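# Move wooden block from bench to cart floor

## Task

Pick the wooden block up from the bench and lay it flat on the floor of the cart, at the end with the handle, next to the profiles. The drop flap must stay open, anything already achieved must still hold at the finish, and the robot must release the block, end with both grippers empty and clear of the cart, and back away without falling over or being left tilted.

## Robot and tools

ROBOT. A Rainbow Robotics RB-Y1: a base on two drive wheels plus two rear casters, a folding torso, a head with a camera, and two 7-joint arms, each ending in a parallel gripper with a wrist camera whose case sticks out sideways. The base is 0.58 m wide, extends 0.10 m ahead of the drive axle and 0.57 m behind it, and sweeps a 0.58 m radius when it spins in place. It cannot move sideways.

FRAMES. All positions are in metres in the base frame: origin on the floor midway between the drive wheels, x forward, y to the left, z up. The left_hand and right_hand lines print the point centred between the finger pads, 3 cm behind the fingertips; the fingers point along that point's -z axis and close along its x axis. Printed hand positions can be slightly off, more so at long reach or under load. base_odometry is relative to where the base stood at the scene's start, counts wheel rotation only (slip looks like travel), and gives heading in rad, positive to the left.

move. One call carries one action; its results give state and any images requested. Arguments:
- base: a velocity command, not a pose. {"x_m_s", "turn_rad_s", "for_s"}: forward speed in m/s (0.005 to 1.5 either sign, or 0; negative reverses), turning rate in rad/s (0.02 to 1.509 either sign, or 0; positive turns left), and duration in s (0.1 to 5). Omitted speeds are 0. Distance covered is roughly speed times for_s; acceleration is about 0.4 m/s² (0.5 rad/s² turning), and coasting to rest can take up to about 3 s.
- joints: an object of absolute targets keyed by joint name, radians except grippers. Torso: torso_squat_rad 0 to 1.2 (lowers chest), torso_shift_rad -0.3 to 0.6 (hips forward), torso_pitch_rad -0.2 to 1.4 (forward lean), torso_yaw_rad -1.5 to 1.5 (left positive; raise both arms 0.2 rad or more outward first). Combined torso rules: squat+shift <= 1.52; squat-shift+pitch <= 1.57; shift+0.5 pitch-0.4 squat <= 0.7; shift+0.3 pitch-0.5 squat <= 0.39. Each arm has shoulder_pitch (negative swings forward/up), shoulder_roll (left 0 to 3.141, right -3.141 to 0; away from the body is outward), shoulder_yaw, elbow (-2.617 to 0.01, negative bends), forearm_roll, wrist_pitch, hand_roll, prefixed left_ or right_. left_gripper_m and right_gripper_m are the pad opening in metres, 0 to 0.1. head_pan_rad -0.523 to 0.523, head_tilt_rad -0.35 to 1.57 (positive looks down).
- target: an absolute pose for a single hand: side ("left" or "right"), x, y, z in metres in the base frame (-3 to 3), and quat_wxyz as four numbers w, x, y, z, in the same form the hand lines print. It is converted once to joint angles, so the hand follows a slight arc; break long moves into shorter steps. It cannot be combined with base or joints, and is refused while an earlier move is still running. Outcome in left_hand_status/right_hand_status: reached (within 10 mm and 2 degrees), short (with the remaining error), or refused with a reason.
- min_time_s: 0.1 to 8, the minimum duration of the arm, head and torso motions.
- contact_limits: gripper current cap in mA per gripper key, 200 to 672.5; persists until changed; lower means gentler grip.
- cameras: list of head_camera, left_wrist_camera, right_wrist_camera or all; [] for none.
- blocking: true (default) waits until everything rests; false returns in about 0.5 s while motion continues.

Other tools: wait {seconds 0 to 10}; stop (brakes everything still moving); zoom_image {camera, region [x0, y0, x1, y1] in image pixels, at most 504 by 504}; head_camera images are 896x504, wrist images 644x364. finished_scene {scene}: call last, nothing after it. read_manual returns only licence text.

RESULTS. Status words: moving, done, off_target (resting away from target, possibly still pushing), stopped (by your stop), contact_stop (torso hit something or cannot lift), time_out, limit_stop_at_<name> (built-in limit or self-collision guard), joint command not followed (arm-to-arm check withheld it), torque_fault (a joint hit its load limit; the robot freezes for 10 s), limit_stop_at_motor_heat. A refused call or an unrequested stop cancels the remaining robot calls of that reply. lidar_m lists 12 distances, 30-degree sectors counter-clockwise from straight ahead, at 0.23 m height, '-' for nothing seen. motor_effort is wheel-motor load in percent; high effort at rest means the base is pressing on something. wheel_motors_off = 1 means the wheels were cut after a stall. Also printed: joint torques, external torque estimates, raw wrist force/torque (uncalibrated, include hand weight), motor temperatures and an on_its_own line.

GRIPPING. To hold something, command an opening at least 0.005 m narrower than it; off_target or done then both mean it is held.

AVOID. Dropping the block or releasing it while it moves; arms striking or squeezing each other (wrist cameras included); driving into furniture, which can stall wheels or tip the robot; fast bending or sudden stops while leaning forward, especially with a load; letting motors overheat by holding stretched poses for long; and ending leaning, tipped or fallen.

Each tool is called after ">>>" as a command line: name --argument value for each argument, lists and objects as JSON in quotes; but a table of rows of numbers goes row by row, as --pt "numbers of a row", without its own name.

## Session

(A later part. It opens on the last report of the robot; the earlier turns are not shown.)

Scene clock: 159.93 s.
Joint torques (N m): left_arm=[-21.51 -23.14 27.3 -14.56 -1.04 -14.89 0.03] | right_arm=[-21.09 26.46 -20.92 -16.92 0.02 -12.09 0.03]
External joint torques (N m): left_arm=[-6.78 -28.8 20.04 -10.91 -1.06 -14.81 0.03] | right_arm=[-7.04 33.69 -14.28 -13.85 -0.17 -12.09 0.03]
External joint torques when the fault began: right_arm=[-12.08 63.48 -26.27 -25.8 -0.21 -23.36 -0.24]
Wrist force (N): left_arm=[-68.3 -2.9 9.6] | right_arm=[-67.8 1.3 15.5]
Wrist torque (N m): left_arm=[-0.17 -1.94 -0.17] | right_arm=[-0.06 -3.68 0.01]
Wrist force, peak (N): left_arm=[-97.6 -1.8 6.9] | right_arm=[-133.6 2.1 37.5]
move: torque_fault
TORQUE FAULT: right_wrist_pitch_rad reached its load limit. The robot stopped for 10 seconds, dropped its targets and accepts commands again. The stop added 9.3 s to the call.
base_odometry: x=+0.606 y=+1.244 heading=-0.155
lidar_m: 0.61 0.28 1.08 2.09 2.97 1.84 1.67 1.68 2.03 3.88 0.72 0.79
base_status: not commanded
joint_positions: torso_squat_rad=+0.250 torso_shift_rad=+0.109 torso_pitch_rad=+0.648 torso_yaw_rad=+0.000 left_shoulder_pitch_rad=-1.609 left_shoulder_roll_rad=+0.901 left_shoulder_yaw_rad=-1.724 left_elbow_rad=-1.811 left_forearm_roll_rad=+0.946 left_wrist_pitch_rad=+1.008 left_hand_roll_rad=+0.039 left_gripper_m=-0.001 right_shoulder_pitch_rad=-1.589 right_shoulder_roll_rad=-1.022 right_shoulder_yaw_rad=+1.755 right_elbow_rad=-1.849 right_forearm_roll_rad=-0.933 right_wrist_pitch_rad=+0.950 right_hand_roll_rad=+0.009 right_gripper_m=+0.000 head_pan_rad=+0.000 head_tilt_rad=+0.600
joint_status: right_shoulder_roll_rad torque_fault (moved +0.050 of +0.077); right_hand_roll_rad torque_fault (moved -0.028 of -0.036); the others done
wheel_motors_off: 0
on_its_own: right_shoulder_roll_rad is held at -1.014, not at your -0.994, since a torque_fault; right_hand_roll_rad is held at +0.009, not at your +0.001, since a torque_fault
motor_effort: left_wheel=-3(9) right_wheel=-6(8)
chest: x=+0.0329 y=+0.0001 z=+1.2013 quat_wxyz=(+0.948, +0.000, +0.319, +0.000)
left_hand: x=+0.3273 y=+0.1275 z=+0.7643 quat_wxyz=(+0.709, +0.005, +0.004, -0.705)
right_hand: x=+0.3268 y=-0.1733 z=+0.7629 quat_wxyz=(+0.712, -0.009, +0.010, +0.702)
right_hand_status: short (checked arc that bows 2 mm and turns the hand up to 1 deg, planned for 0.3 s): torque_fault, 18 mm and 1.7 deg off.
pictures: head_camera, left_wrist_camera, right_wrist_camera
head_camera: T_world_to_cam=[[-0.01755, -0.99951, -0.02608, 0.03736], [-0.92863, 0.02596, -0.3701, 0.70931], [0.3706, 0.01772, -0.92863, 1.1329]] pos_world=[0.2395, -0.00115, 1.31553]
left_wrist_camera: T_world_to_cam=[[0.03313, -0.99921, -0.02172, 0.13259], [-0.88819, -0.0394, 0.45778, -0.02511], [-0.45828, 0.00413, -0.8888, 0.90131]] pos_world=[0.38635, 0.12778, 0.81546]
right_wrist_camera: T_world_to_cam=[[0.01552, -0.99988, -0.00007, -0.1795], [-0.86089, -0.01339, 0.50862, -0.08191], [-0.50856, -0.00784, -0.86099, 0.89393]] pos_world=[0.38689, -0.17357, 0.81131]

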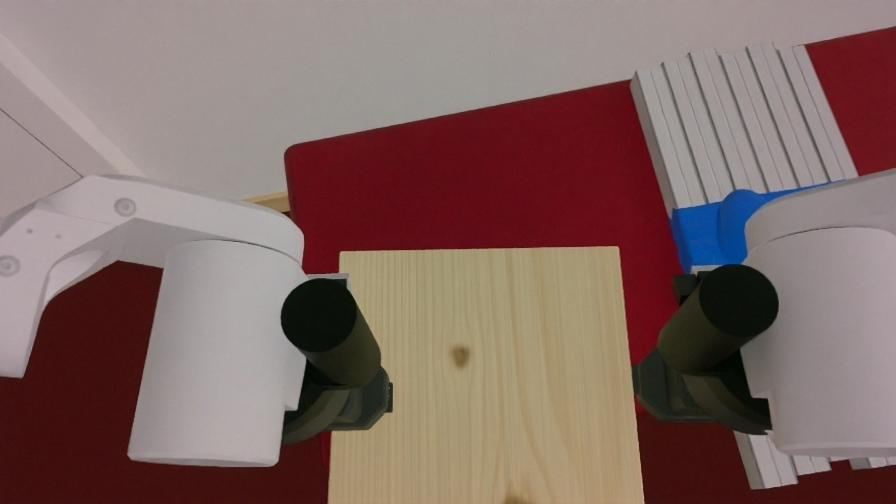

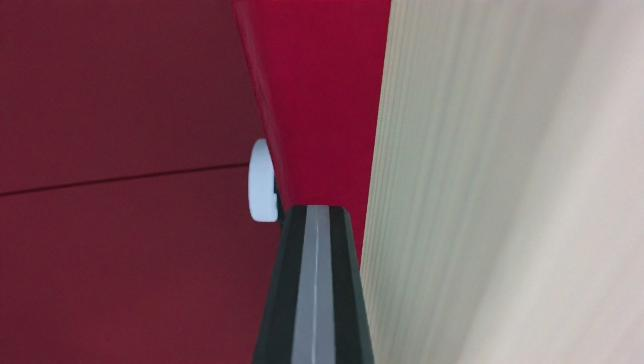

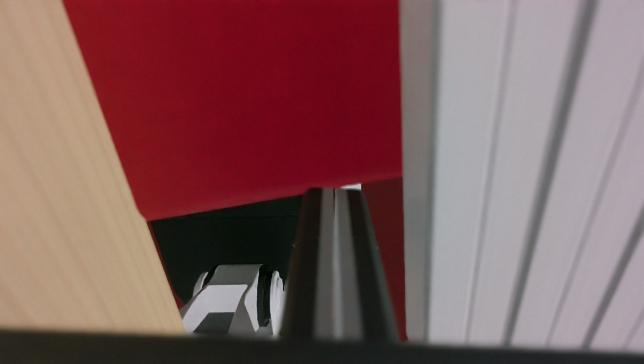

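>>> move --target '{"side":"left","x":0.327,"y":0.14,"z":0.768,"quat_wxyz":[0.7071,0,0,-0.7071]}'

>>> move --target '{"side":"right","x":0.327,"y":-0.19,"z":0.768,"quat_wxyz":[0.7071,0,0,0.7071]}'

>>> move --target '{"side":"right","x":0.327,"y":-0.178,"z":0.782,"quat_wxyz":[0.7071,0,0,0.7071]}'

>>> move --target '{"side":"left","x":0.327,"y":0.14,"z":0.782,"quat_wxyz":[0.7071,0,0,-0.7071]}'

>>> move --target '{"side":"right","x":0.327,"y":-0.14,"z":0.782,"quat_wxyz":[0.7071,0,0,0.7071]}' --cameras '["all"]'

Scene clock: 170.83 s.
Joint torques (N m): left_arm=[-15.1 1.65 10.94 -4.84 -0.29 -1.9 -0.18] | right_arm=[-17 0.66 -10.34 -6.86 0.04 -2.3 -0.04]
External joint torques (N m): left_arm=[-0.7 -4.44 3.79 -1.2 -0.3 -1.79 -0.18] | right_arm=[-2.94 7.79 -3.67 -3.72 -0.14 -2.27 -0.04]
Wrist force (N): left_arm=[-4.9 -0.8 -6.0] | right_arm=[-11.8 0.9 -5.9]
Wrist torque (N m): left_arm=[-0.17 0.09 0.05] | right_arm=[-0.14 -0.39 -0.37]
Wrist force, peak (N): left_arm=[-69.1 -2.0 10.6] | right_arm=[-68.6 1.0 15.8]
move: done
base_odometry: x=+0.606 y=+1.244 heading=-0.155
lidar_m: 0.61 0.27 1.07 2.10 2.97 1.85 1.67 1.69 2.02 1.65 0.72 0.79
base_status: not commanded
joint_positions: torso_squat_rad=+0.250 torso_shift_rad=+0.110 torso_pitch_rad=+0.650 torso_yaw_rad=+0.000 left_shoulder_pitch_rad=-1.605 left_shoulder_roll_rad=+0.953 left_shoulder_yaw_rad=-1.730 left_elbow_rad=-1.842 left_forearm_roll_rad=+0.943 left_wrist_pitch_rad=+0.983 left_hand_roll_rad=+0.019 left_gripper_m=+0.000 right_shoulder_pitch_rad=-1.590 right_shoulder_roll_rad=-1.016 right_shoulder_yaw_rad=+1.752 right_elbow_rad=-1.851 right_forearm_roll_rad=-0.933 right_wrist_pitch_rad=+0.947 right_hand_roll_rad=+0.009 right_gripper_m=+0.000 head_pan_rad=+0.000 head_tilt_rad=+0.600
joint_status: all done
wheel_motors_off: 0
on_its_own: right_shoulder_roll_rad is held at -1.014, not at your -0.994, since a torque_fault; right_hand_roll_rad is held at +0.009, not at your +0.001, since a torque_fault
motor_effort: left_wheel=-4(9) right_wheel=-5(6)
chest: x=+0.0336 y=+0.0000 z=+1.2010 quat_wxyz=(+0.948, +0.000, +0.319, +0.000)
left_hand: x=+0.3270 y=+0.1403 z=+0.7670 quat_wxyz=(+0.708, +0.001, +0.002, -0.707)
left_hand_status: reached (checked arc that bows 1 mm and turns the hand up to 1 deg, planned for 0.3 s): 1 mm and 0.2 deg off.
right_hand: x=+0.3260 y=-0.1681 z=+0.7629 quat_wxyz=(+0.710, -0.005, +0.007, +0.704)
pictures: none

Scene clock: 171.50 s.
Joint torques (N m): left_arm=[-14.63 3.17 9.76 -4.21 -0.18 -0.89 -0.14] | right_arm=[-13.01 -6.8 -6.38 -3.79 -0.03 -0.06 0.01]
External joint torques (N m): left_arm=[-0.22 -2.92 2.6 -0.56 -0.2 -0.79 -0.14] | right_arm=[0.53 1.01 0.15 -0.77 -0.22 -0.01 0.01]
Wrist force (N): left_arm=[-1.9 -0.3 -7.3] | right_arm=[-0.5 1.8 -5.7]
Wrist torque (N m): left_arm=[-0.18 0.18 0.14] | right_arm=[-0.16 0.07 -0.21]
Wrist force, peak (N): left_arm=[-6.3 0.0 -5.9] | right_arm=[-12.7 -1.9 -7.1]
move: done
base_odometry: x=+0.606 y=+1.244 heading=-0.155
lidar_m: 0.62 0.29 1.08 2.10 2.94 1.85 1.67 1.68 2.03 3.89 0.71 0.79
base_status: not commanded
joint_positions: torso_squat_rad=+0.250 torso_shift_rad=+0.110 torso_pitch_rad=+0.650 torso_yaw_rad=+0.000 left_shoulder_pitch_rad=-1.605 left_shoulder_roll_rad=+0.953 left_shoulder_yaw_rad=-1.729 left_elbow_rad=-1.843 left_forearm_roll_rad=+0.943 left_wrist_pitch_rad=+0.983 left_hand_roll_rad=+0.019 left_gripper_m=+0.000 right_shoulder_pitch_rad=-1.583 right_shoulder_roll_rad=-1.094 right_shoulder_yaw_rad=+1.762 right_elbow_rad=-1.885 right_forearm_roll_rad=-0.927 right_wrist_pitch_rad=+0.903 right_hand_roll_rad=+0.048 right_gripper_m=+0.000 head_pan_rad=+0.000 head_tilt_rad=+0.600
joint_status: all done
wheel_motors_off: 0
motor_effort: left_wheel=-5(5) right_wheel=-4(6)
chest: x=+0.0336 y=+0.0001 z=+1.2010 quat_wxyz=(+0.948, +0.000, +0.319, +0.000)
left_hand: x=+0.3270 y=+0.1400 z=+0.7670 quat_wxyz=(+0.707, +0.000, +0.001, -0.707)
right_hand: x=+0.3269 y=-0.1893 z=+0.7675 quat_wxyz=(+0.708, -0.002, +0.001, +0.707)
right_hand_status: reached (checked arc that bows 2 mm and turns the hand up to 1 deg, planned for 0.3 s): 1 mm and 0.3 deg off.
pictures: none

Scene clock: 172.13 s.
Joint torques (N m): left_arm=[-14.24 3.14 9.76 -4.18 -0.24 -0.91 -0.1] | right_arm=[-14.21 -7.25 -7.15 -3.4 0.07 0.05 -0.18]
External joint torques (N m): left_arm=[0.17 -2.94 2.6 -0.54 -0.26 -0.8 -0.1] | right_arm=[-0.47 0.28 -0.39 -0.3 -0.13 0.1 -0.18]
Wrist force (N): left_arm=[-0.8 0.6 -7.8] | right_arm=[-0.2 1.5 -6.1]
Wrist torque (N m): left_arm=[-0.21 0.21 0.08] | right_arm=[-0.15 0.11 -0.03]
Wrist force, peak (N): left_arm=[-0.5 0.9 -8.5] | right_arm=[-1.0 2.2 -6.6]
move: done
base_odometry: x=+0.606 y=+1.244 heading=-0.155
lidar_m: 0.62 0.29 1.08 2.09 2.95 1.85 1.67 1.69 2.03 1.65 0.72 0.80
base_status: not commanded
joint_positions: torso_squat_rad=+0.250 torso_shift_rad=+0.110 torso_pitch_rad=+0.650 torso_yaw_rad=+0.000 left_shoulder_pitch_rad=-1.605 left_shoulder_roll_rad=+0.953 left_shoulder_yaw_rad=-1.729 left_elbow_rad=-1.843 left_forearm_roll_rad=+0.943 left_wrist_pitch_rad=+0.983 left_hand_roll_rad=+0.019 left_gripper_m=+0.000 right_shoulder_pitch_rad=-1.611 right_shoulder_roll_rad=-1.095 right_shoulder_yaw_rad=+1.749 right_elbow_rad=-1.928 right_forearm_roll_rad=-0.946 right_wrist_pitch_rad=+0.941 right_hand_roll_rad=+0.030 right_gripper_m=+0.000 head_pan_rad=+0.000 head_tilt_rad=+0.600
joint_status: all done
wheel_motors_off: 0
motor_effort: left_wheel=-4(5) right_wheel=-5(9)
chest: x=+0.0337 y=+0.0001 z=+1.2010 quat_wxyz=(+0.948, +0.000, +0.319, +0.000)
left_hand: x=+0.3270 y=+0.1400 z=+0.7670 quat_wxyz=(+0.707, +0.000, +0.001, -0.707)
right_hand: x=+0.3269 y=-0.1784 z=+0.7810 quat_wxyz=(+0.707, +0.000, +0.000, +0.708)
right_hand_status: reached (checked arc that bows 1 mm and turns the hand up to 0 deg, planned for 0.2 s): 1 mm and 0.1 deg off.
pictures: none

Scene clock: 172.73 s.
Joint torques (N m): left_arm=[-13.49 5.01 8.69 -3.58 0 -0.29 0.08] | right_arm=[-14.41 -7.08 -7.3 -3.35 0.07 -0.09 -0.04]
External joint torques (N m): left_arm=[0.91 -1.12 1.39 0.08 -0.02 -0.18 0.08] | right_arm=[-0.67 0.44 -0.53 -0.25 -0.13 -0.03 -0.04]
Wrist force (N): left_arm=[1.2 0.6 -7.2] | right_arm=[-0.5 1.5 -5.5]
Wrist torque (N m): left_arm=[-0.21 0.23 -0.01] | right_arm=[-0.12 0.05 -0.04]
Wrist force, peak (N): left_arm=[0.6 -0.1 -9.2] | right_arm=[-0.7 2.2 -5.9]
move: done
base_odometry: x=+0.606 y=+1.244 heading=-0.155
lidar_m: 0.62 0.28 1.09 2.10 2.96 1.85 1.66 1.68 2.03 1.65 0.71 0.80
base_status: not commanded
joint_positions: torso_squat_rad=+0.250 torso_shift_rad=+0.110 torso_pitch_rad=+0.650 torso_yaw_rad=+0.000 left_shoulder_pitch_rad=-1.628 left_shoulder_roll_rad=+0.982 left_shoulder_yaw_rad=-1.722 left_elbow_rad=-1.895 left_forearm_roll_rad=+0.956 left_wrist_pitch_rad=+1.006 left_hand_roll_rad=+0.027 left_gripper_m=+0.000 right_shoulder_pitch_rad=-1.611 right_shoulder_roll_rad=-1.095 right_shoulder_yaw_rad=+1.749 right_elbow_rad=-1.928 right_forearm_roll_rad=-0.946 right_wrist_pitch_rad=+0.941 right_hand_roll_rad=+0.030 right_gripper_m=+0.000 head_pan_rad=+0.000 head_tilt_rad=+0.600
joint_status: all done
wheel_motors_off: 0
motor_effort: left_wheel=-5(5) right_wheel=-5(7)
chest: x=+0.0337 y=+0.0001 z=+1.2010 quat_wxyz=(+0.948, +0.000, +0.319, +0.000)
left_hand: x=+0.3271 y=+0.1399 z=+0.7810 quat_wxyz=(+0.707, +0.000, +0.000, -0.707)
left_hand_status: reached (checked arc that bows 2 mm and turns the hand up to 0 deg, planned for 0.3 s): 1 mm and 0.0 deg off.
right_hand: x=+0.3269 y=-0.1784 z=+0.7810 quat_wxyz=(+0.707, +0.000, +0.000, +0.708)
pictures: none

Scene clock: 173.43 s.
Joint torques (N m): left_arm=[-13.41 4.9 8.83 -3.51 0.05 -0.32 -0.01] | right_arm=[-15.77 -6.6 -8.11 -2.84 -0.07 0.06 -0.16]
External joint torques (N m): left_arm=[0.98 -1.24 1.53 0.15 0.03 -0.21 -0.01] | right_arm=[-1.2 -0.12 -0.99 0.45 -0.27 0.12 -0.16]
Wrist force (N): left_arm=[1.6 1.2 -7.9] | right_arm=[-1.1 1.7 -5.9]
Wrist torque (N m): left_arm=[-0.28 0.27 0.00] | right_arm=[-0.18 0.01 -0.04]
Wrist force, peak (N): left_arm=[1.2 0.6 -8.3] | right_arm=[-0.9 2.8 -6.4]
move: done
base_odometry: x=+0.606 y=+1.244 heading=-0.155
lidar_m: 0.62 0.28 1.08 2.09 2.94 1.85 1.67 1.68 2.02 1.65 0.72 0.78
base_status: not commanded
joint_positions: torso_squat_rad=+0.250 torso_shift_rad=+0.110 torso_pitch_rad=+0.650 torso_yaw_rad=+0.000 left_shoulder_pitch_rad=-1.628 left_shoulder_roll_rad=+0.982 left_shoulder_yaw_rad=-1.722 left_elbow_rad=-1.895 left_forearm_roll_rad=+0.956 left_wrist_pitch_rad=+1.006 left_hand_roll_rad=+0.027 left_gripper_m=+0.000 right_shoulder_pitch_rad=-1.632 right_shoulder_roll_rad=-0.985 right_shoulder_yaw_rad=+1.725 right_elbow_rad=-1.900 right_forearm_roll_rad=-0.957 right_wrist_pitch_rad=+1.005 right_hand_roll_rad=-0.030 right_gripper_m=+0.000 head_pan_rad=+0.000 head_tilt_rad=+0.600
joint_status: all done
wheel_motors_off: 0
motor_effort: left_wheel=-4(5) right_wheel=-6(6)
chest: x=+0.0337 y=+0.0001 z=+1.2010 quat_wxyz=(+0.948, +0.000, +0.319, +0.000)
left_hand: x=+0.3271 y=+0.1399 z=+0.7810 quat_wxyz=(+0.707, +0.000, +0.000, -0.707)
right_hand: x=+0.3267 y=-0.1400 z=+0.7820 quat_wxyz=(+0.707, +0.000, +0.000, +0.707)
right_hand_status: reached (checked arc that bows 3 mm and turns the hand up to 1 deg, planned for 0.4 s): 0 mm and 0.0 deg off.
pictures: head_camera, left_wrist_camera, right_wrist_camera
head_camera: T_world_to_cam=[[-0.01755, -0.9995, -0.02614, 0.03735], [-0.92919, 0.02596, -0.36868, 0.7083], [0.36918, 0.01782, -0.92919, 1.13306]] pos_world=[0.2405, -0.00125, 1.31494]
left_wrist_camera: T_world_to_cam=[[0.02625, -0.99961, -0.00906, 0.13773], [-0.88802, -0.02748, 0.45898, -0.03508], [-0.45905, -0.004, -0.8884, 0.91715]] pos_world=[0.38626, 0.14038, 0.83215]
right_wrist_camera: T_world_to_cam=[[0.02918, -0.99923, -0.02639, -0.13], [-0.86114, -0.03854, 0.50691, -0.09334], [-0.50753, 0.00793, -0.8616, 0.91289]] pos_world=[0.38674, -0.14074, 0.83043]

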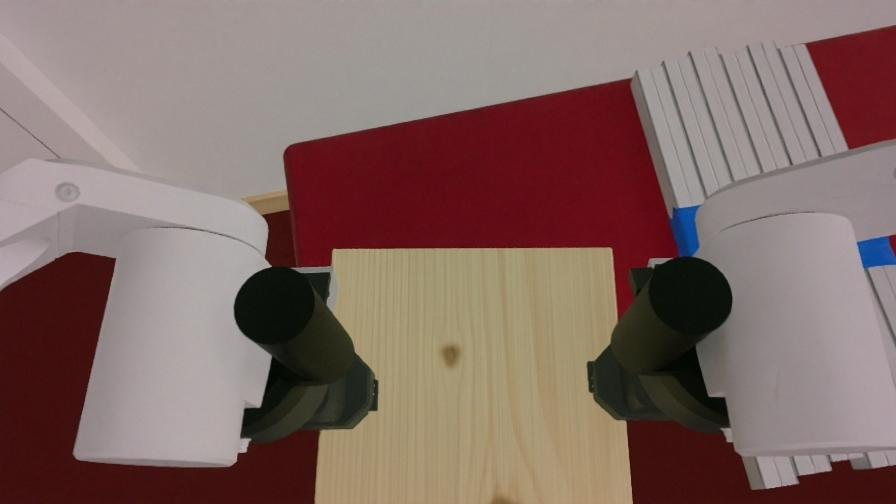

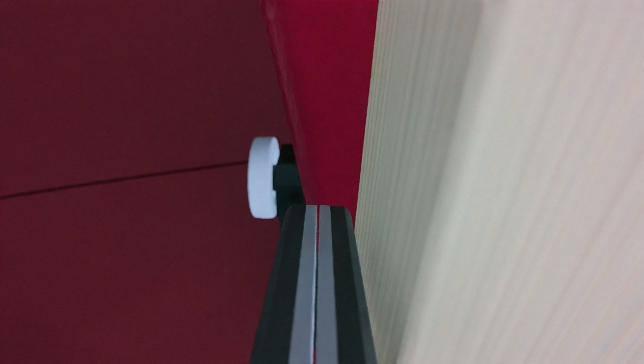

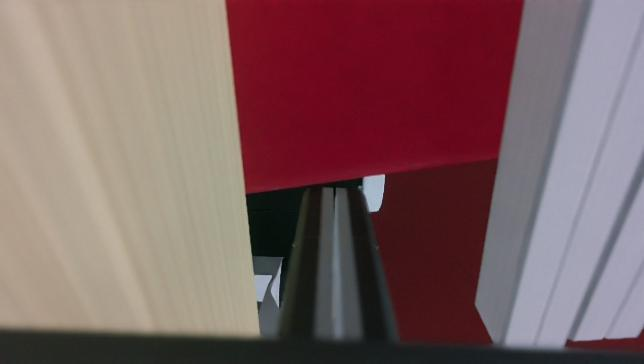

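>>> move --target '{"side":"right","x":0.327,"y":-0.123,"z":0.781,"quat_wxyz":[0.7071,0,0,0.7071]}'

>>> move --target '{"side":"left","x":0.327,"y":0.135,"z":0.781,"quat_wxyz":[0.7071,0,0,-0.7071]}'

Scene clock: 178.10 s.
Joint torques (N m): left_arm=[-13.5 4.93 8.72 -3.62 0.04 -0.26 0.03] | right_arm=[-16.34 -6.02 -7.88 -3.1 0.05 0.09 -0.12]
External joint torques (N m): left_arm=[0.9 -1.2 1.41 0.04 0.02 -0.15 0.03] | right_arm=[-1.44 0.01 -0.62 0.24 -0.15 0.14 -0.12]
Wrist force (N): left_arm=[1.3 0.6 -7.4] | right_arm=[-0.7 1.5 -5.6]
Wrist torque (N m): left_arm=[-0.18 0.27 0.01] | right_arm=[-0.15 0.04 -0.01]
Wrist force, peak (N): left_arm=[1.5 1.1 -8.4] | right_arm=[-1.2 2.9 -6.9]
move: done
base_odometry: x=+0.606 y=+1.244 heading=-0.155
lidar_m: 0.63 0.28 1.08 2.09 2.96 1.86 1.65 1.69 2.03 3.89 0.72 0.79
base_status: not commanded
joint_positions: torso_squat_rad=+0.250 torso_shift_rad=+0.110 torso_pitch_rad=+0.650 torso_yaw_rad=+0.000 left_shoulder_pitch_rad=-1.628 left_shoulder_roll_rad=+0.982 left_shoulder_yaw_rad=-1.722 left_elbow_rad=-1.895 left_forearm_roll_rad=+0.956 left_wrist_pitch_rad=+1.006 left_hand_roll_rad=+0.027 left_gripper_m=+0.000 right_shoulder_pitch_rad=-1.640 right_shoulder_roll_rad=-0.934 right_shoulder_yaw_rad=+1.715 right_elbow_rad=-1.879 right_forearm_roll_rad=-0.963 right_wrist_pitch_rad=+1.028 right_hand_roll_rad=-0.052 right_gripper_m=+0.000 head_pan_rad=+0.000 head_tilt_rad=+0.600
joint_status: all done
wheel_motors_off: 0
motor_effort: left_wheel=-5(5) right_wheel=-5(12)
chest: x=+0.0337 y=+0.0001 z=+1.2010 quat_wxyz=(+0.948, +0.000, +0.319, +0.000)
left_hand: x=+0.3271 y=+0.1399 z=+0.7810 quat_wxyz=(+0.707, +0.000, +0.000, -0.707)
right_hand: x=+0.3263 y=-0.1232 z=+0.7815 quat_wxyz=(+0.707, +0.001, +0.000, +0.707)
right_hand_status: reached (checked arc that bows 1 mm and turns the hand up to 0 deg, planned for 0.3 s): 1 mm and 0.1 deg off.
pictures: none

Scene clock: 178.73 s.
Joint torques (N m): left_arm=[-13.37 4.86 8.57 -2.78 0.17 -0.29 0.02] | right_arm=[-15.87 -6.13 -7.61 -3.4 0.16 0.04 -0.07]
External joint torques (N m): left_arm=[1.12 -1.15 1.22 0.9 0.16 -0.18 0.02] | right_arm=[-0.97 -0.11 -0.35 -0.06 -0.04 0.09 -0.07]
Wrist force (N): left_arm=[1.3 1.1 -7.2] | right_arm=[-0.4 1.4 -6.1]
Wrist torque (N m): left_arm=[-0.27 0.24 0.03] | right_arm=[-0.16 0.09 -0.02]
Wrist force, peak (N): left_arm=[1.4 0.6 -8.3] | right_arm=[-0.9 1.6 -6.2]
move: done
base_odometry: x=+0.606 y=+1.244 heading=-0.155
lidar_m: 0.63 0.27 1.09 2.11 2.96 1.85 1.67 1.68 2.04 1.66 0.72 0.81
base_status: not commanded
joint_positions: torso_squat_rad=+0.250 torso_shift_rad=+0.110 torso_pitch_rad=+0.650 torso_yaw_rad=+0.000 left_shoulder_pitch_rad=-1.631 left_shoulder_roll_rad=+0.968 left_shoulder_yaw_rad=-1.719 left_elbow_rad=-1.890 left_forearm_roll_rad=+0.958 left_wrist_pitch_rad=+1.013 left_hand_roll_rad=+0.034 left_gripper_m=+0.000 right_shoulder_pitch_rad=-1.640 right_shoulder_roll_rad=-0.934 right_shoulder_yaw_rad=+1.715 right_elbow_rad=-1.879 right_forearm_roll_rad=-0.963 right_wrist_pitch_rad=+1.028 right_hand_roll_rad=-0.052 right_gripper_m=+0.000 head_pan_rad=+0.000 head_tilt_rad=+0.600
joint_status: all done
wheel_motors_off: 0
motor_effort: left_wheel=-5(8) right_wheel=-5(6)
chest: x=+0.0337 y=+0.0001 z=+1.2010 quat_wxyz=(+0.948, +0.000, +0.319, +0.000)
left_hand: x=+0.3270 y=+0.1349 z=+0.7811 quat_wxyz=(+0.707, +0.000, +0.000, -0.707)
left_hand_status: reached (checked arc that bows 0 mm and turns the hand up to 0 deg, planned for 0.1 s): 0 mm and 0.0 deg off.
right_hand: x=+0.3264 y=-0.1232 z=+0.7815 quat_wxyz=(+0.707, +0.001, +0.000, +0.707)
pictures: none

>>> move --target '{"side":"left","x":0.327,"y":0.129,"z":0.781,"quat_wxyz":[0.7071,0,0,-0.7071]}'

>>> move --target '{"side":"left","x":0.327,"y":0.124,"z":0.781,"quat_wxyz":[0.7071,0,0,-0.7071]}' --cameras '["head_camera"]'

Scene clock: 180.47 s.
Joint torques (N m): left_arm=[-14.11 2.28 9.89 -4.06 -0.15 -1.79 0.2] | right_arm=[-15.88 -5.95 -7.17 -3.23 0.02 -0.02 -0.17]
External joint torques (N m): left_arm=[0.5 -3.57 2.49 -0.38 -0.17 -1.68 0.2] | right_arm=[-0.98 0.08 0.09 0.11 -0.19 0.04 -0.17]
Wrist force (N): left_arm=[-4.0 0.5 -7.4] | right_arm=[-0.8 1.6 -5.8]
Wrist torque (N m): left_arm=[-0.23 0.33 -0.02] | right_arm=[-0.19 -0.02 -0.03]
Wrist force, peak (N): left_arm=[-8.7 2.2 -2.9] | right_arm=[-0.9 1.8 -6.0]
move: done
base_odometry: x=+0.606 y=+1.244 heading=-0.155
lidar_m: 0.62 0.29 1.08 2.10 2.97 1.85 1.67 1.68 2.05 1.64 0.72 0.81
base_status: not commanded
joint_positions: torso_squat_rad=+0.250 torso_shift_rad=+0.110 torso_pitch_rad=+0.650 torso_yaw_rad=+0.000 left_shoulder_pitch_rad=-1.634 left_shoulder_roll_rad=+0.950 left_shoulder_yaw_rad=-1.715 left_elbow_rad=-1.883 left_forearm_roll_rad=+0.960 left_wrist_pitch_rad=+1.022 left_hand_roll_rad=+0.042 left_gripper_m=+0.000 right_shoulder_pitch_rad=-1.640 right_shoulder_roll_rad=-0.934 right_shoulder_yaw_rad=+1.715 right_elbow_rad=-1.879 right_forearm_roll_rad=-0.963 right_wrist_pitch_rad=+1.028 right_hand_roll_rad=-0.052 right_gripper_m=+0.000 head_pan_rad=+0.000 head_tilt_rad=+0.600
joint_status: all done
wheel_motors_off: 0
motor_effort: left_wheel=-3(5) right_wheel=-6(7)
chest: x=+0.0337 y=+0.0001 z=+1.2010 quat_wxyz=(+0.948, +0.000, +0.319, +0.000)
left_hand: x=+0.3270 y=+0.1295 z=+0.7810 quat_wxyz=(+0.707, +0.000, +0.000, -0.707)
left_hand_status: reached (checked arc that bows 0 mm and turns the hand up to 0 deg, planned for 0.2 s): 1 mm and 0.1 deg off.
right_hand: x=+0.3264 y=-0.1232 z=+0.7816 quat_wxyz=(+0.707, +0.001, +0.000, +0.707)
pictures: none

Scene clock: 181.03 s.
Joint torques (N m): left_arm=[-15.09 1.32 11.19 -4.29 -0.13 -2.37 0.13] | right_arm=[-15.48 -5.83 -7.64 -3.4 0.01 -0.25 -0.12]
External joint torques (N m): left_arm=[-0.39 -4.4 3.74 -0.6 -0.15 -2.27 0.13] | right_arm=[-0.58 0.2 -0.38 -0.06 -0.2 -0.2 -0.12]
Wrist force (N): left_arm=[-6.2 1.4 -7.0] | right_arm=[-1.3 1.2 -5.4]
Wrist torque (N m): left_arm=[-0.31 0.44 0.05] | right_arm=[-0.16 0.08 -0.02]
Wrist force, peak (N): left_arm=[-8.1 0.9 -8.9] | right_arm=[-1.5 1.3 -6.1]
move: done
base_odometry: x=+0.606 y=+1.244 heading=-0.155
lidar_m: 0.62 0.28 1.09 2.10 2.97 1.86 1.67 1.68 2.04 3.89 0.72 0.79
base_status: not commanded
joint_positions: torso_squat_rad=+0.250 torso_shift_rad=+0.110 torso_pitch_rad=+0.650 torso_yaw_rad=+0.000 left_shoulder_pitch_rad=-1.636 left_shoulder_roll_rad=+0.935 left_shoulder_yaw_rad=-1.713 left_elbow_rad=-1.876 left_forearm_roll_rad=+0.963 left_wrist_pitch_rad=+1.030 left_hand_roll_rad=+0.048 left_gripper_m=+0.000 right_shoulder_pitch_rad=-1.640 right_shoulder_roll_rad=-0.934 right_shoulder_yaw_rad=+1.715 right_elbow_rad=-1.879 right_forearm_roll_rad=-0.963 right_wrist_pitch_rad=+1.028 right_hand_roll_rad=-0.052 right_gripper_m=+0.000 head_pan_rad=+0.000 head_tilt_rad=+0.600
joint_status: all done
wheel_motors_off: 0
motor_effort: left_wheel=-3(4) right_wheel=-8(9)
chest: x=+0.0337 y=+0.0001 z=+1.2010 quat_wxyz=(+0.948, +0.000, +0.319, +0.000)
left_hand: x=+0.3270 y=+0.1248 z=+0.7809 quat_wxyz=(+0.707, +0.000, +0.001, -0.707)
left_hand_status: reached (checked arc that bows 0 mm and turns the hand up to 0 deg, planned for 0.1 s): 1 mm and 0.1 deg off.
right_hand: x=+0.3264 y=-0.1231 z=+0.7816 quat_wxyz=(+0.707, +0.001, +0.000, +0.707)
head_camera: T_world_to_cam=[[-0.01755, -0.9995, -0.02614, 0.03745], [-0.92919, 0.02596, -0.36868, 0.7083], [0.36918, 0.01782, -0.92919, 1.13306]] pos_world=[0.2405, -0.00115, 1.31494]

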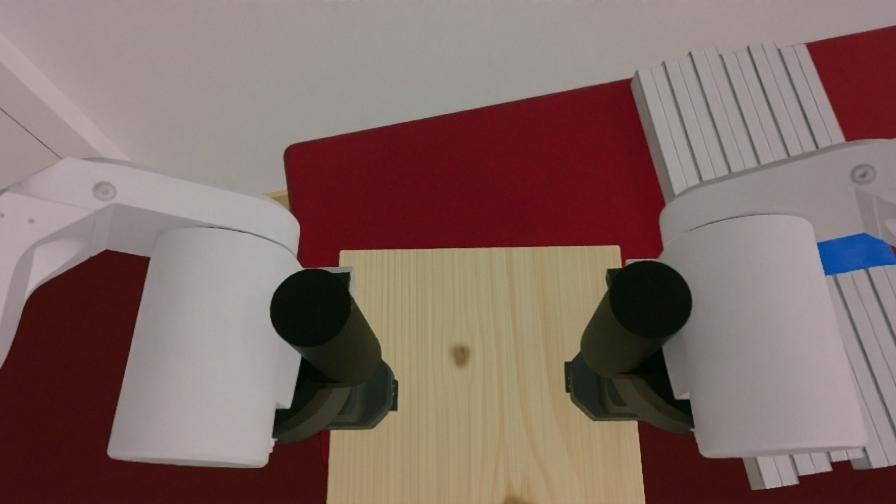

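>>> move --target '{"side":"left","x":0.327,"y":0.121,"z":0.781,"quat_wxyz":[0.7071,0,0,-0.7071]}'

>>> move --target '{"side":"right","x":0.327,"y":-0.120,"z":0.781,"quat_wxyz":[0.7071,0,0,0.7071]}'

Scene clock: 182.67 s.
Joint torques (N m): left_arm=[-15.97 -2.51 13.28 -6.14 -0.43 -4.92 0.13] | right_arm=[-15.89 -3.58 -8.15 -4.77 0.02 -1.78 -0.14]
External joint torques (N m): left_arm=[-1.21 -8.15 5.81 -2.44 -0.44 -4.81 0.13] | right_arm=[-0.99 2.45 -0.89 -1.44 -0.19 -1.73 -0.14]
Wrist force (N): left_arm=[-17.1 0.2 -4.7] | right_arm=[-9.2 1.4 -2.4]
Wrist torque (N m): left_arm=[-0.21 0.61 0.00] | right_arm=[-0.14 -0.11 0.00]
Wrist force, peak (N): left_arm=[-19.4 0.2 -5.3] | right_arm=[-11.4 0.5 -3.3]
move: done
base_odometry: x=+0.606 y=+1.244 heading=-0.155
lidar_m: 0.63 0.28 1.08 2.11 2.96 1.85 1.67 1.68 2.05 1.66 0.72 0.80
base_status: not commanded
joint_positions: torso_squat_rad=+0.250 torso_shift_rad=+0.110 torso_pitch_rad=+0.650 torso_yaw_rad=+0.000 left_shoulder_pitch_rad=-1.638 left_shoulder_roll_rad=+0.926 left_shoulder_yaw_rad=-1.712 left_elbow_rad=-1.871 left_forearm_roll_rad=+0.964 left_wrist_pitch_rad=+1.034 left_hand_roll_rad=+0.051 left_gripper_m=+0.000 right_shoulder_pitch_rad=-1.640 right_shoulder_roll_rad=-0.935 right_shoulder_yaw_rad=+1.716 right_elbow_rad=-1.879 right_forearm_roll_rad=-0.963 right_wrist_pitch_rad=+1.028 right_hand_roll_rad=-0.052 right_gripper_m=+0.000 head_pan_rad=+0.000 head_tilt_rad=+0.600
joint_status: all done
wheel_motors_off: 0
motor_effort: left_wheel=-2(3) right_wheel=-6(9)
chest: x=+0.0337 y=+0.0001 z=+1.2010 quat_wxyz=(+0.948, +0.000, +0.319, +0.000)
left_hand: x=+0.3271 y=+0.1226 z=+0.7807 quat_wxyz=(+0.708, +0.001, +0.001, -0.707)
left_hand_status: reached (checked arc that bows 0 mm and turns the hand up to 0 deg, planned for 0.1 s): 2 mm and 0.2 deg off.
right_hand: x=+0.3266 y=-0.1236 z=+0.7815 quat_wxyz=(+0.707, +0.000, +0.000, +0.707)
pictures: none

Scene clock: 183.20 s.
Joint torques (N m): left_arm=[-16.61 -3.57 14.63 -7.44 -0.24 -5.78 0.2] | right_arm=[-17.81 3.94 -11.65 -6.09 0.69 -5.34 -0.18]
External joint torques (N m): left_arm=[-1.85 -9.22 7.16 -3.75 -0.26 -5.68 0.2] | right_arm=[-2.83 9.91 -4.38 -2.77 0.49 -5.29 -0.18]
Wrist force (N): left_arm=[-19.8 0.7 -7.4] | right_arm=[-26.9 5.9 6.7]
Wrist torque (N m): left_arm=[-0.21 0.71 0.01] | right_arm=[-0.21 -0.58 0.20]
Wrist force, peak (N): left_arm=[-21.8 1.7 -7.5] | right_arm=[-31.2 5.9 8.4]
move: done
base_odometry: x=+0.606 y=+1.244 heading=-0.155
lidar_m: 0.61 0.28 1.09 2.09 2.96 1.85 1.66 1.67 2.03 1.66 0.72 0.80
base_status: not commanded
joint_positions: torso_squat_rad=+0.250 torso_shift_rad=+0.110 torso_pitch_rad=+0.650 torso_yaw_rad=+0.000 left_shoulder_pitch_rad=-1.638 left_shoulder_roll_rad=+0.927 left_shoulder_yaw_rad=-1.712 left_elbow_rad=-1.871 left_forearm_roll_rad=+0.964 left_wrist_pitch_rad=+1.035 left_hand_roll_rad=+0.051 left_gripper_m=+0.000 right_shoulder_pitch_rad=-1.641 right_shoulder_roll_rad=-0.925 right_shoulder_yaw_rad=+1.715 right_elbow_rad=-1.870 right_forearm_roll_rad=-0.966 right_wrist_pitch_rad=+1.033 right_hand_roll_rad=-0.054 right_gripper_m=+0.000 head_pan_rad=+0.000 head_tilt_rad=+0.600
joint_status: all done
wheel_motors_off: 0
motor_effort: left_wheel=-3(4) right_wheel=-5(7)
chest: x=+0.0336 y=+0.0001 z=+1.2010 quat_wxyz=(+0.948, +0.000, +0.319, +0.000)
left_hand: x=+0.3271 y=+0.1229 z=+0.7806 quat_wxyz=(+0.708, +0.001, +0.001, -0.706)
right_hand: x=+0.3271 y=-0.1220 z=+0.7808 quat_wxyz=(+0.708, -0.001, +0.001, +0.706)
right_hand_status: reached (checked arc that bows 0 mm and turns the hand up to 0 deg, planned for 0.1 s): 2 mm and 0.3 deg off.
pictures: none

>>> move --target '{"side":"left","x":0.327,"y":0.1175,"z":0.781,"quat_wxyz":[0.7071,0,0,-0.7071]}'

>>> move --target '{"side":"right","x":0.327,"y":-0.1165,"z":0.781,"quat_wxyz":[0.7071,0,0,0.7071]}' --cameras '["all"]'

Scene clock: 184.83 s.
Joint torques (N m): left_arm=[-17.72 -10.09 18.92 -8.44 -0.77 -9.18 0.32] | right_arm=[-18.53 5.39 -13.2 -7.66 0.75 -6.33 -0.15]
External joint torques (N m): left_arm=[-2.9 -15.67 11.43 -4.75 -0.79 -9.09 0.32] | right_arm=[-3.55 11.37 -5.93 -4.34 0.54 -6.28 -0.15]
Wrist force (N): left_arm=[-38.5 -1.7 3.4] | right_arm=[-28.9 4.4 0.3]
Wrist torque (N m): left_arm=[-0.28 -0.25 -0.30] | right_arm=[-0.15 -0.44 0.23]
Wrist force, peak (N): left_arm=[-44.2 -2.1 5.0] | right_arm=[-33.0 3.6 0.6]
move: done
base_odometry: x=+0.606 y=+1.244 heading=-0.155
lidar_m: 0.62 0.29 1.08 2.10 2.98 1.85 1.66 1.69 2.03 1.67 0.71 0.81
base_status: not commanded
joint_positions: torso_squat_rad=+0.250 torso_shift_rad=+0.110 torso_pitch_rad=+0.650 torso_yaw_rad=+0.000 left_shoulder_pitch_rad=-1.639 left_shoulder_roll_rad=+0.918 left_shoulder_yaw_rad=-1.711 left_elbow_rad=-1.865 left_forearm_roll_rad=+0.967 left_wrist_pitch_rad=+1.040 left_hand_roll_rad=+0.055 left_gripper_m=+0.000 right_shoulder_pitch_rad=-1.641 right_shoulder_roll_rad=-0.925 right_shoulder_yaw_rad=+1.715 right_elbow_rad=-1.870 right_forearm_roll_rad=-0.966 right_wrist_pitch_rad=+1.034 right_hand_roll_rad=-0.054 right_gripper_m=+0.000 head_pan_rad=+0.000 head_tilt_rad=+0.600
joint_status: all done
wheel_motors_off: 0
motor_effort: left_wheel=-2(4) right_wheel=-6(6)
chest: x=+0.0335 y=+0.0001 z=+1.2011 quat_wxyz=(+0.948, +0.000, +0.319, +0.000)
left_hand: x=+0.3271 y=+0.1209 z=+0.7804 quat_wxyz=(+0.708, +0.002, +0.003, -0.706)
left_hand_status: reached (checked arc that bows 0 mm and turns the hand up to 0 deg, planned for 0.1 s): 3 mm and 0.4 deg off.
right_hand: x=+0.3271 y=-0.1225 z=+0.7807 quat_wxyz=(+0.708, -0.002, +0.002, +0.706)
pictures: none

Scene clock: 185.37 s.
Joint torques (N m): left_arm=[-18.59 -11.65 20.48 -9.62 -0.7 -10.03 0.15] | right_arm=[-21.16 12.8 -17.67 -9.42 1.25 -10.19 -0.31]
External joint torques (N m): left_arm=[-3.76 -17.23 13 -5.94 -0.72 -9.94 0.15] | right_arm=[-6.12 18.72 -10.39 -6.11 1.04 -10.16 -0.31]
Wrist force (N): left_arm=[-42.3 -1.5 0.6] | right_arm=[-48.2 7.6 9.9]
Wrist torque (N m): left_arm=[-0.23 -0.38 -0.27] | right_arm=[-0.18 -0.86 0.43]
Wrist force, peak (N): left_arm=[-45.6 -1.8 1.5] | right_arm=[-53.2 7.8 10.5]
move: done
base_odometry: x=+0.606 y=+1.244 heading=-0.155
lidar_m: 0.63 0.29 1.09 2.10 2.97 1.86 1.67 1.68 2.02 3.89 0.72 0.79
base_status: not commanded
joint_positions: torso_squat_rad=+0.250 torso_shift_rad=+0.110 torso_pitch_rad=+0.649 torso_yaw_rad=+0.000 left_shoulder_pitch_rad=-1.639 left_shoulder_roll_rad=+0.918 left_shoulder_yaw_rad=-1.711 left_elbow_rad=-1.865 left_forearm_roll_rad=+0.967 left_wrist_pitch_rad=+1.040 left_hand_roll_rad=+0.055 left_gripper_m=+0.000 right_shoulder_pitch_rad=-1.642 right_shoulder_roll_rad=-0.916 right_shoulder_yaw_rad=+1.714 right_elbow_rad=-1.863 right_forearm_roll_rad=-0.968 right_wrist_pitch_rad=+1.039 right_hand_roll_rad=-0.057 right_gripper_m=+0.000 head_pan_rad=+0.000 head_tilt_rad=+0.600
joint_status: all done
wheel_motors_off: 0
motor_effort: left_wheel=-3(4) right_wheel=-2(5)
chest: x=+0.0333 y=+0.0001 z=+1.2011 quat_wxyz=(+0.948, +0.000, +0.319, +0.000)
left_hand: x=+0.3271 y=+0.1213 z=+0.7804 quat_wxyz=(+0.708, +0.003, +0.003, -0.706)
right_hand: x=+0.3272 y=-0.1206 z=+0.7803 quat_wxyz=(+0.709, -0.003, +0.003, +0.706)
right_hand_status: reached (checked arc that bows 0 mm and turns the hand up to 0 deg, planned for 0.1 s): 4 mm and 0.5 deg off.
pictures: head_camera, left_wrist_camera, right_wrist_camera
head_camera: T_world_to_cam=[[-0.01767, -0.9995, -0.0261, 0.03741], [-0.92894, 0.02606, -0.3693, 0.70869], [0.3698, 0.01772, -0.92894, 1.13305]] pos_world=[0.24, -0.00115, 1.31524]
left_wrist_camera: T_world_to_cam=[[0.03059, -0.99939, -0.01668, 0.12366], [-0.88783, -0.03483, 0.45885, -0.03434], [-0.45915, 0.00078, -0.88836, 0.91588]] pos_world=[0.38626, 0.12168, 0.83145]
right_wrist_camera: T_world_to_cam=[[0.02448, -0.99954, -0.01814, -0.11567], [-0.86136, -0.0303, 0.50709, -0.09047], [-0.5074, 0.00321, -0.86171, 0.91096]] pos_world=[0.38712, -0.12128, 0.82875]

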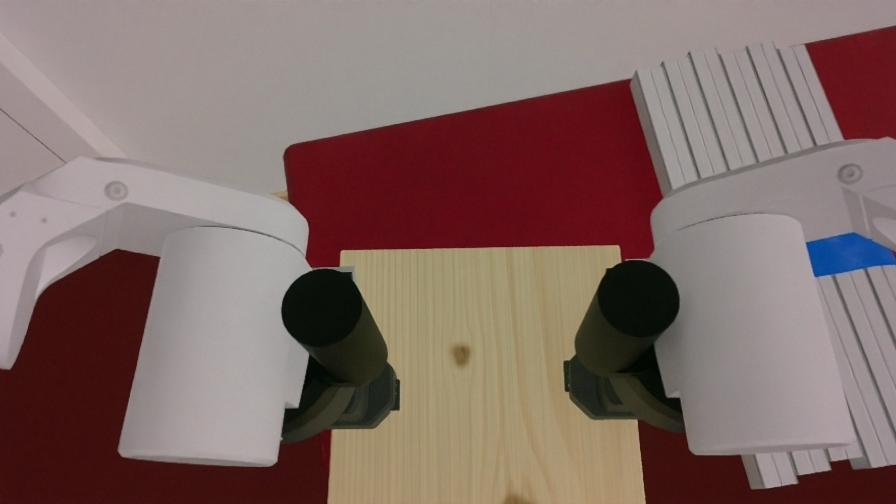

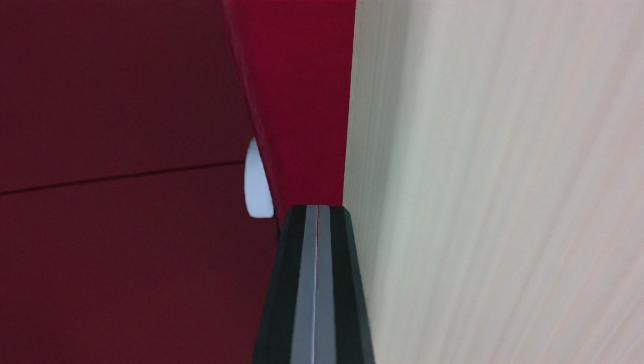

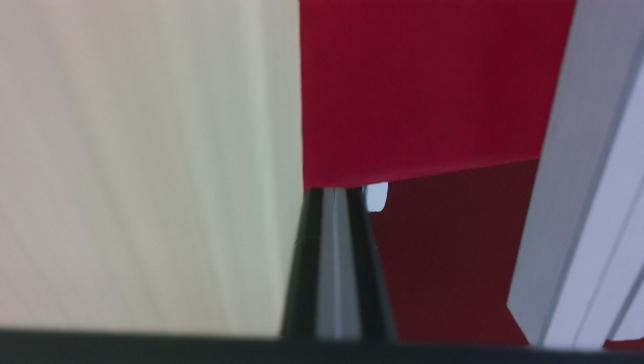

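>>> move --joints '{"torso_squat_rad":0.0}' --min_time_s 3 --cameras '["all"]'

Scene clock: 189.50 s.
Joint torques (N m): left_arm=[-21.25 -11.05 22.03 -11.4 -0.64 -9.48 0.27] | right_arm=[-23.06 13.03 -18.07 -12.51 0.41 -8.36 -0.34]
External joint torques (N m): left_arm=[-6.45 -16.62 14.56 -7.7 -0.66 -9.39 0.27] | right_arm=[-8.04 18.94 -10.8 -9.18 0.21 -8.32 -0.34]
Wrist force (N): left_arm=[-35.8 0.6 -19.1] | right_arm=[-36.7 0.7 -17.1]
Wrist torque (N m): left_arm=[-0.18 -0.04 -0.20] | right_arm=[-0.24 -0.40 0.37]
Wrist force, peak (N): left_arm=[-42.2 -1.8 0.0] | right_arm=[-48.6 7.5 10.3]
move: done
base_odometry: x=+0.606 y=+1.244 heading=-0.155
lidar_m: 0.63 0.29 1.08 2.10 2.97 1.84 1.67 1.68 2.03 1.65 0.70 0.80
base_status: not commanded
joint_positions: torso_squat_rad=+0.000 torso_shift_rad=+0.110 torso_pitch_rad=+0.651 torso_yaw_rad=+0.000 left_shoulder_pitch_rad=-1.638 left_shoulder_roll_rad=+0.918 left_shoulder_yaw_rad=-1.712 left_elbow_rad=-1.864 left_forearm_roll_rad=+0.967 left_wrist_pitch_rad=+1.040 left_hand_roll_rad=+0.055 left_gripper_m=+0.000 right_shoulder_pitch_rad=-1.641 right_shoulder_roll_rad=-0.916 right_shoulder_yaw_rad=+1.714 right_elbow_rad=-1.862 right_forearm_roll_rad=-0.968 right_wrist_pitch_rad=+1.038 right_hand_roll_rad=-0.057 right_gripper_m=+0.000 head_pan_rad=+0.000 head_tilt_rad=+0.600
joint_status: all done
wheel_motors_off: 0
motor_effort: left_wheel=-4(5) right_wheel=-4(6)
chest: x=+0.0365 y=+0.0001 z=+1.2224 quat_wxyz=(+0.948, +0.000, +0.320, +0.000)
left_hand: x=+0.3294 y=+0.1215 z=+0.8009 quat_wxyz=(+0.708, +0.002, +0.004, -0.706)
right_hand: x=+0.3298 y=-0.1208 z=+0.8009 quat_wxyz=(+0.709, -0.002, +0.004, +0.705)
pictures: head_camera, left_wrist_camera, right_wrist_camera
head_camera: T_world_to_cam=[[-0.01771, -0.9995, -0.02607, 0.03799], [-0.92954, 0.02606, -0.3678, 0.71775], [0.3683, 0.01772, -0.92954, 1.15247]] pos_world=[0.2434, -0.00115, 1.33624]
left_wrist_camera: T_world_to_cam=[[0.03067, -0.99938, -0.01716, 0.1245], [-0.88678, -0.03513, 0.46086, -0.04374], [-0.46118, 0.00108, -0.88731, 0.93492]] pos_world=[0.38855, 0.12188, 0.85186]
right_wrist_camera: T_world_to_cam=[[0.02406, -0.99955, -0.01806, -0.11547], [-0.8606, -0.0299, 0.50841, -0.09992], [-0.50872, 0.00331, -0.86093, 0.92985]] pos_world=[0.38982, -0.12148, 0.84925]

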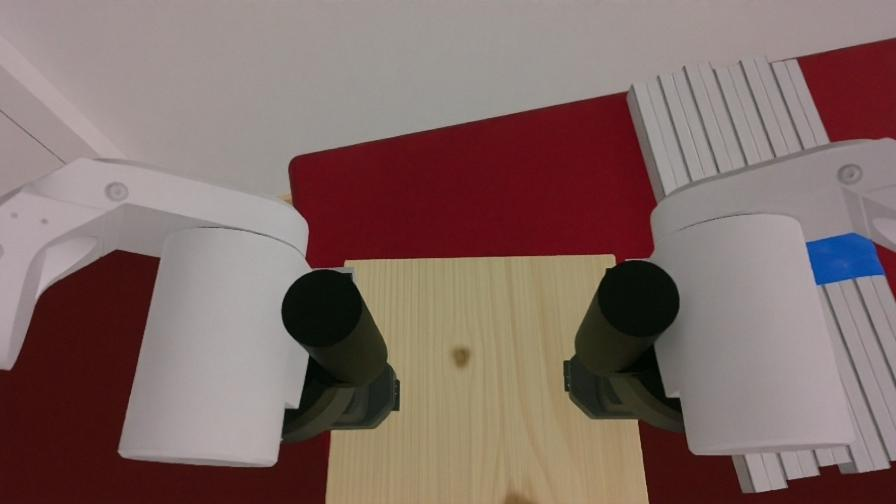

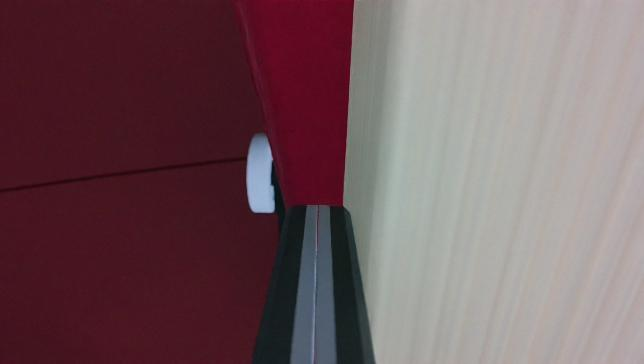

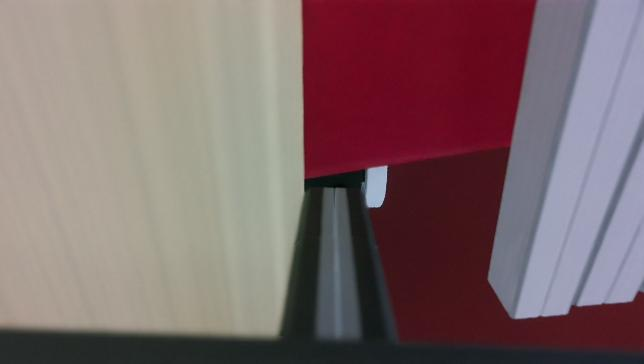

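>>> move --target '{"side":"left","x":0.330,"y":0.1145,"z":0.8025,"quat_wxyz":[0.7071,0,0,-0.7071]}'

>>> move --target '{"side":"right","x":0.330,"y":-0.1135,"z":0.8025,"quat_wxyz":[0.7071,0,0,0.7071]}'

>>> move --base '{"x_m_s":-0.25,"for_s":2.5}' --cameras '["head_camera"]'

Scene clock: 192.73 s.
Joint torques (N m): left_arm=[-23.4 -13.43 25.52 -13.23 -0.52 -11.1 0.3] | right_arm=[-24.3 14.51 -20.42 -15.19 0.16 -10.12 -0.24]
External joint torques (N m): left_arm=[-8.54 -18.94 18.02 -9.54 -0.54 -11.01 0.3] | right_arm=[-9.28 20.43 -13.15 -11.87 -0.04 -10.08 -0.24]
Wrist force (N): left_arm=[-45.3 0.2 -18.1] | right_arm=[-46.3 0.2 -16.5]
Wrist torque (N m): left_arm=[-0.12 -0.10 -0.40] | right_arm=[-0.24 -0.53 0.45]
Wrist force, peak (N): left_arm=[-47.9 -0.7 -20.1] | right_arm=[-50.5 -0.9 -16.1]
move: done
base_odometry: x=+0.606 y=+1.244 heading=-0.155
lidar_m: 0.63 0.28 1.08 2.11 2.96 1.84 1.67 1.67 2.03 3.90 0.72 0.79
base_status: not commanded
joint_positions: torso_squat_rad=+0.000 torso_shift_rad=+0.110 torso_pitch_rad=+0.651 torso_yaw_rad=+0.000 left_shoulder_pitch_rad=-1.640 left_shoulder_roll_rad=+0.910 left_shoulder_yaw_rad=-1.711 left_elbow_rad=-1.860 left_forearm_roll_rad=+0.968 left_wrist_pitch_rad=+1.045 left_hand_roll_rad=+0.058 left_gripper_m=-0.001 right_shoulder_pitch_rad=-1.641 right_shoulder_roll_rad=-0.916 right_shoulder_yaw_rad=+1.715 right_elbow_rad=-1.862 right_forearm_roll_rad=-0.968 right_wrist_pitch_rad=+1.039 right_hand_roll_rad=-0.057 right_gripper_m=+0.000 head_pan_rad=+0.000 head_tilt_rad=+0.600
joint_status: all done
wheel_motors_off: 0
motor_effort: left_wheel=-4(5) right_wheel=-5(6)
chest: x=+0.0365 y=+0.0001 z=+1.2224 quat_wxyz=(+0.948, +0.000, +0.320, +0.000)
left_hand: x=+0.3297 y=+0.1194 z=+0.8011 quat_wxyz=(+0.709, +0.003, +0.004, -0.706)
left_hand_status: reached (checked arc that bows 0 mm and turns the hand up to 1 deg, planned for 0.1 s): 5 mm and 0.6 deg off.
right_hand: x=+0.3298 y=-0.1215 z=+0.8007 quat_wxyz=(+0.709, -0.003, +0.004, +0.705)
pictures: none

Scene clock: 193.37 s.
Joint torques (N m): left_arm=[-24.61 -16.82 28.08 -15.08 -0.48 -13.02 0.34] | right_arm=[-26.61 18.8 -23.19 -16.85 0.18 -12.07 -0.45]
External joint torques (N m): left_arm=[-9.76 -22.35 20.59 -11.39 -0.5 -12.94 0.34] | right_arm=[-11.53 24.65 -15.9 -13.53 -0.03 -12.04 -0.44]
Wrist force (N): left_arm=[-53.5 0.8 -18.7] | right_arm=[-55.0 0.7 -17.3]
Wrist torque (N m): left_arm=[-0.16 -0.23 -0.39] | right_arm=[-0.29 -0.71 0.56]
Wrist force, peak (N): left_arm=[-57.7 2.2 -19.1] | right_arm=[-56.7 0.2 -19.5]
move: done
base_odometry: x=+0.606 y=+1.244 heading=-0.155
lidar_m: 0.63 0.27 1.08 2.10 2.96 1.85 1.67 1.68 2.02 3.89 0.72 0.80
base_status: not commanded
joint_positions: torso_squat_rad=+0.000 torso_shift_rad=+0.110 torso_pitch_rad=+0.651 torso_yaw_rad=+0.000 left_shoulder_pitch_rad=-1.640 left_shoulder_roll_rad=+0.911 left_shoulder_yaw_rad=-1.711 left_elbow_rad=-1.860 left_forearm_roll_rad=+0.968 left_wrist_pitch_rad=+1.046 left_hand_roll_rad=+0.058 left_gripper_m=-0.001 right_shoulder_pitch_rad=-1.643 right_shoulder_roll_rad=-0.909 right_shoulder_yaw_rad=+1.713 right_elbow_rad=-1.858 right_forearm_roll_rad=-0.969 right_wrist_pitch_rad=+1.044 right_hand_roll_rad=-0.060 right_gripper_m=-0.001 head_pan_rad=+0.000 head_tilt_rad=+0.600
joint_status: all done
wheel_motors_off: 0
motor_effort: left_wheel=-4(6) right_wheel=-5(8)
chest: x=+0.0365 y=+0.0001 z=+1.2224 quat_wxyz=(+0.948, +0.000, +0.320, +0.000)
left_hand: x=+0.3298 y=+0.1202 z=+0.8009 quat_wxyz=(+0.709, +0.004, +0.005, -0.705)
right_hand: x=+0.3303 y=-0.1194 z=+0.8009 quat_wxyz=(+0.709, -0.004, +0.004, +0.705)
right_hand_status: reached (checked arc that bows 0 mm and turns the hand up to 1 deg, planned for 0.1 s): 6 mm and 0.8 deg off.
pictures: none

Scene clock: 196.83 s.
Joint torques (N m): left_arm=[-25.16 -16.95 28.68 -15.23 -0.57 -13.08 0.45] | right_arm=[-26.84 18.27 -23.65 -16.84 -0.03 -11.99 -0.46]
External joint torques (N m): left_arm=[-10.31 -22.47 21.19 -11.54 -0.59 -13 0.45] | right_arm=[-11.76 24.13 -16.36 -13.52 -0.24 -11.96 -0.46]
Wrist force (N): left_arm=[-52.6 0.5 -19.6] | right_arm=[-53.5 -0.3 -18.7]
Wrist torque (N m): left_arm=[-0.21 -0.16 -0.38] | right_arm=[-0.18 -0.63 0.53]
Wrist force, peak (N): left_arm=[-54.4 0.0 -19.7] | right_arm=[-54.6 0.3 -18.6]
move: done
base_odometry: x=-0.012 y=+1.341 heading=-0.156
lidar_m: 0.90 1.50 1.81 3.53 1.88 1.16 1.05 1.07 1.28 2.44 1.46 1.19
base_status: done (sent for 2.5 of 2.5 s)
joint_positions: torso_squat_rad=+0.000 torso_shift_rad=+0.110 torso_pitch_rad=+0.651 torso_yaw_rad=+0.000 left_shoulder_pitch_rad=-1.640 left_shoulder_roll_rad=+0.911 left_shoulder_yaw_rad=-1.711 left_elbow_rad=-1.860 left_forearm_roll_rad=+0.968 left_wrist_pitch_rad=+1.046 left_hand_roll_rad=+0.058 left_gripper_m=-0.001 right_shoulder_pitch_rad=-1.643 right_shoulder_roll_rad=-0.909 right_shoulder_yaw_rad=+1.713 right_elbow_rad=-1.858 right_forearm_roll_rad=-0.969 right_wrist_pitch_rad=+1.044 right_hand_roll_rad=-0.060 right_gripper_m=-0.001 head_pan_rad=+0.000 head_tilt_rad=+0.600
joint_status: not commanded
wheel_motors_off: 0
motor_effort: left_wheel=-11(25) right_wheel=+11(29)
chest: x=+0.0365 y=+0.0001 z=+1.2225 quat_wxyz=(+0.948, +0.000, +0.320, +0.000)
left_hand: x=+0.3297 y=+0.1203 z=+0.8008 quat_wxyz=(+0.709, +0.004, +0.005, -0.705)
right_hand: x=+0.3302 y=-0.1194 z=+0.8009 quat_wxyz=(+0.709, -0.004, +0.004, +0.705)
head_camera: T_world_to_cam=[[-0.01767, -0.9995, -0.02617, 0.03802], [-0.92946, 0.02606, -0.36801, 0.71795], [0.36851, 0.01782, -0.92946, 1.15244]] pos_world=[0.2433, -0.00125, 1.33634]

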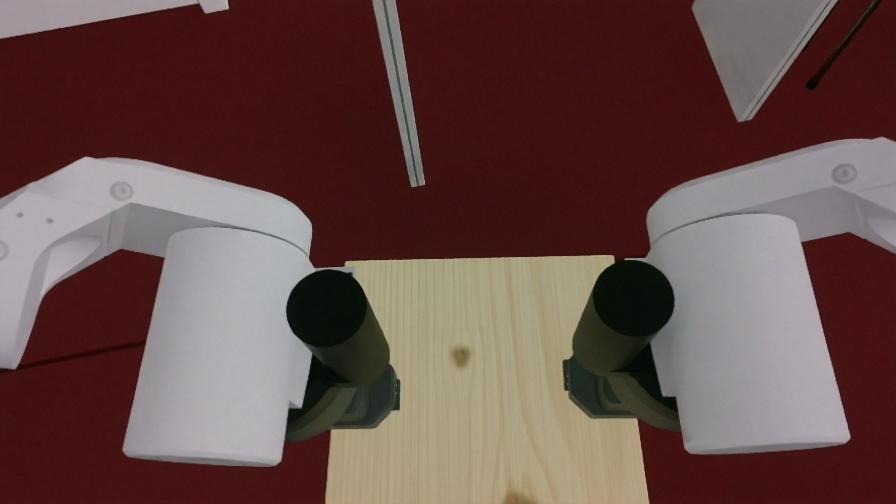

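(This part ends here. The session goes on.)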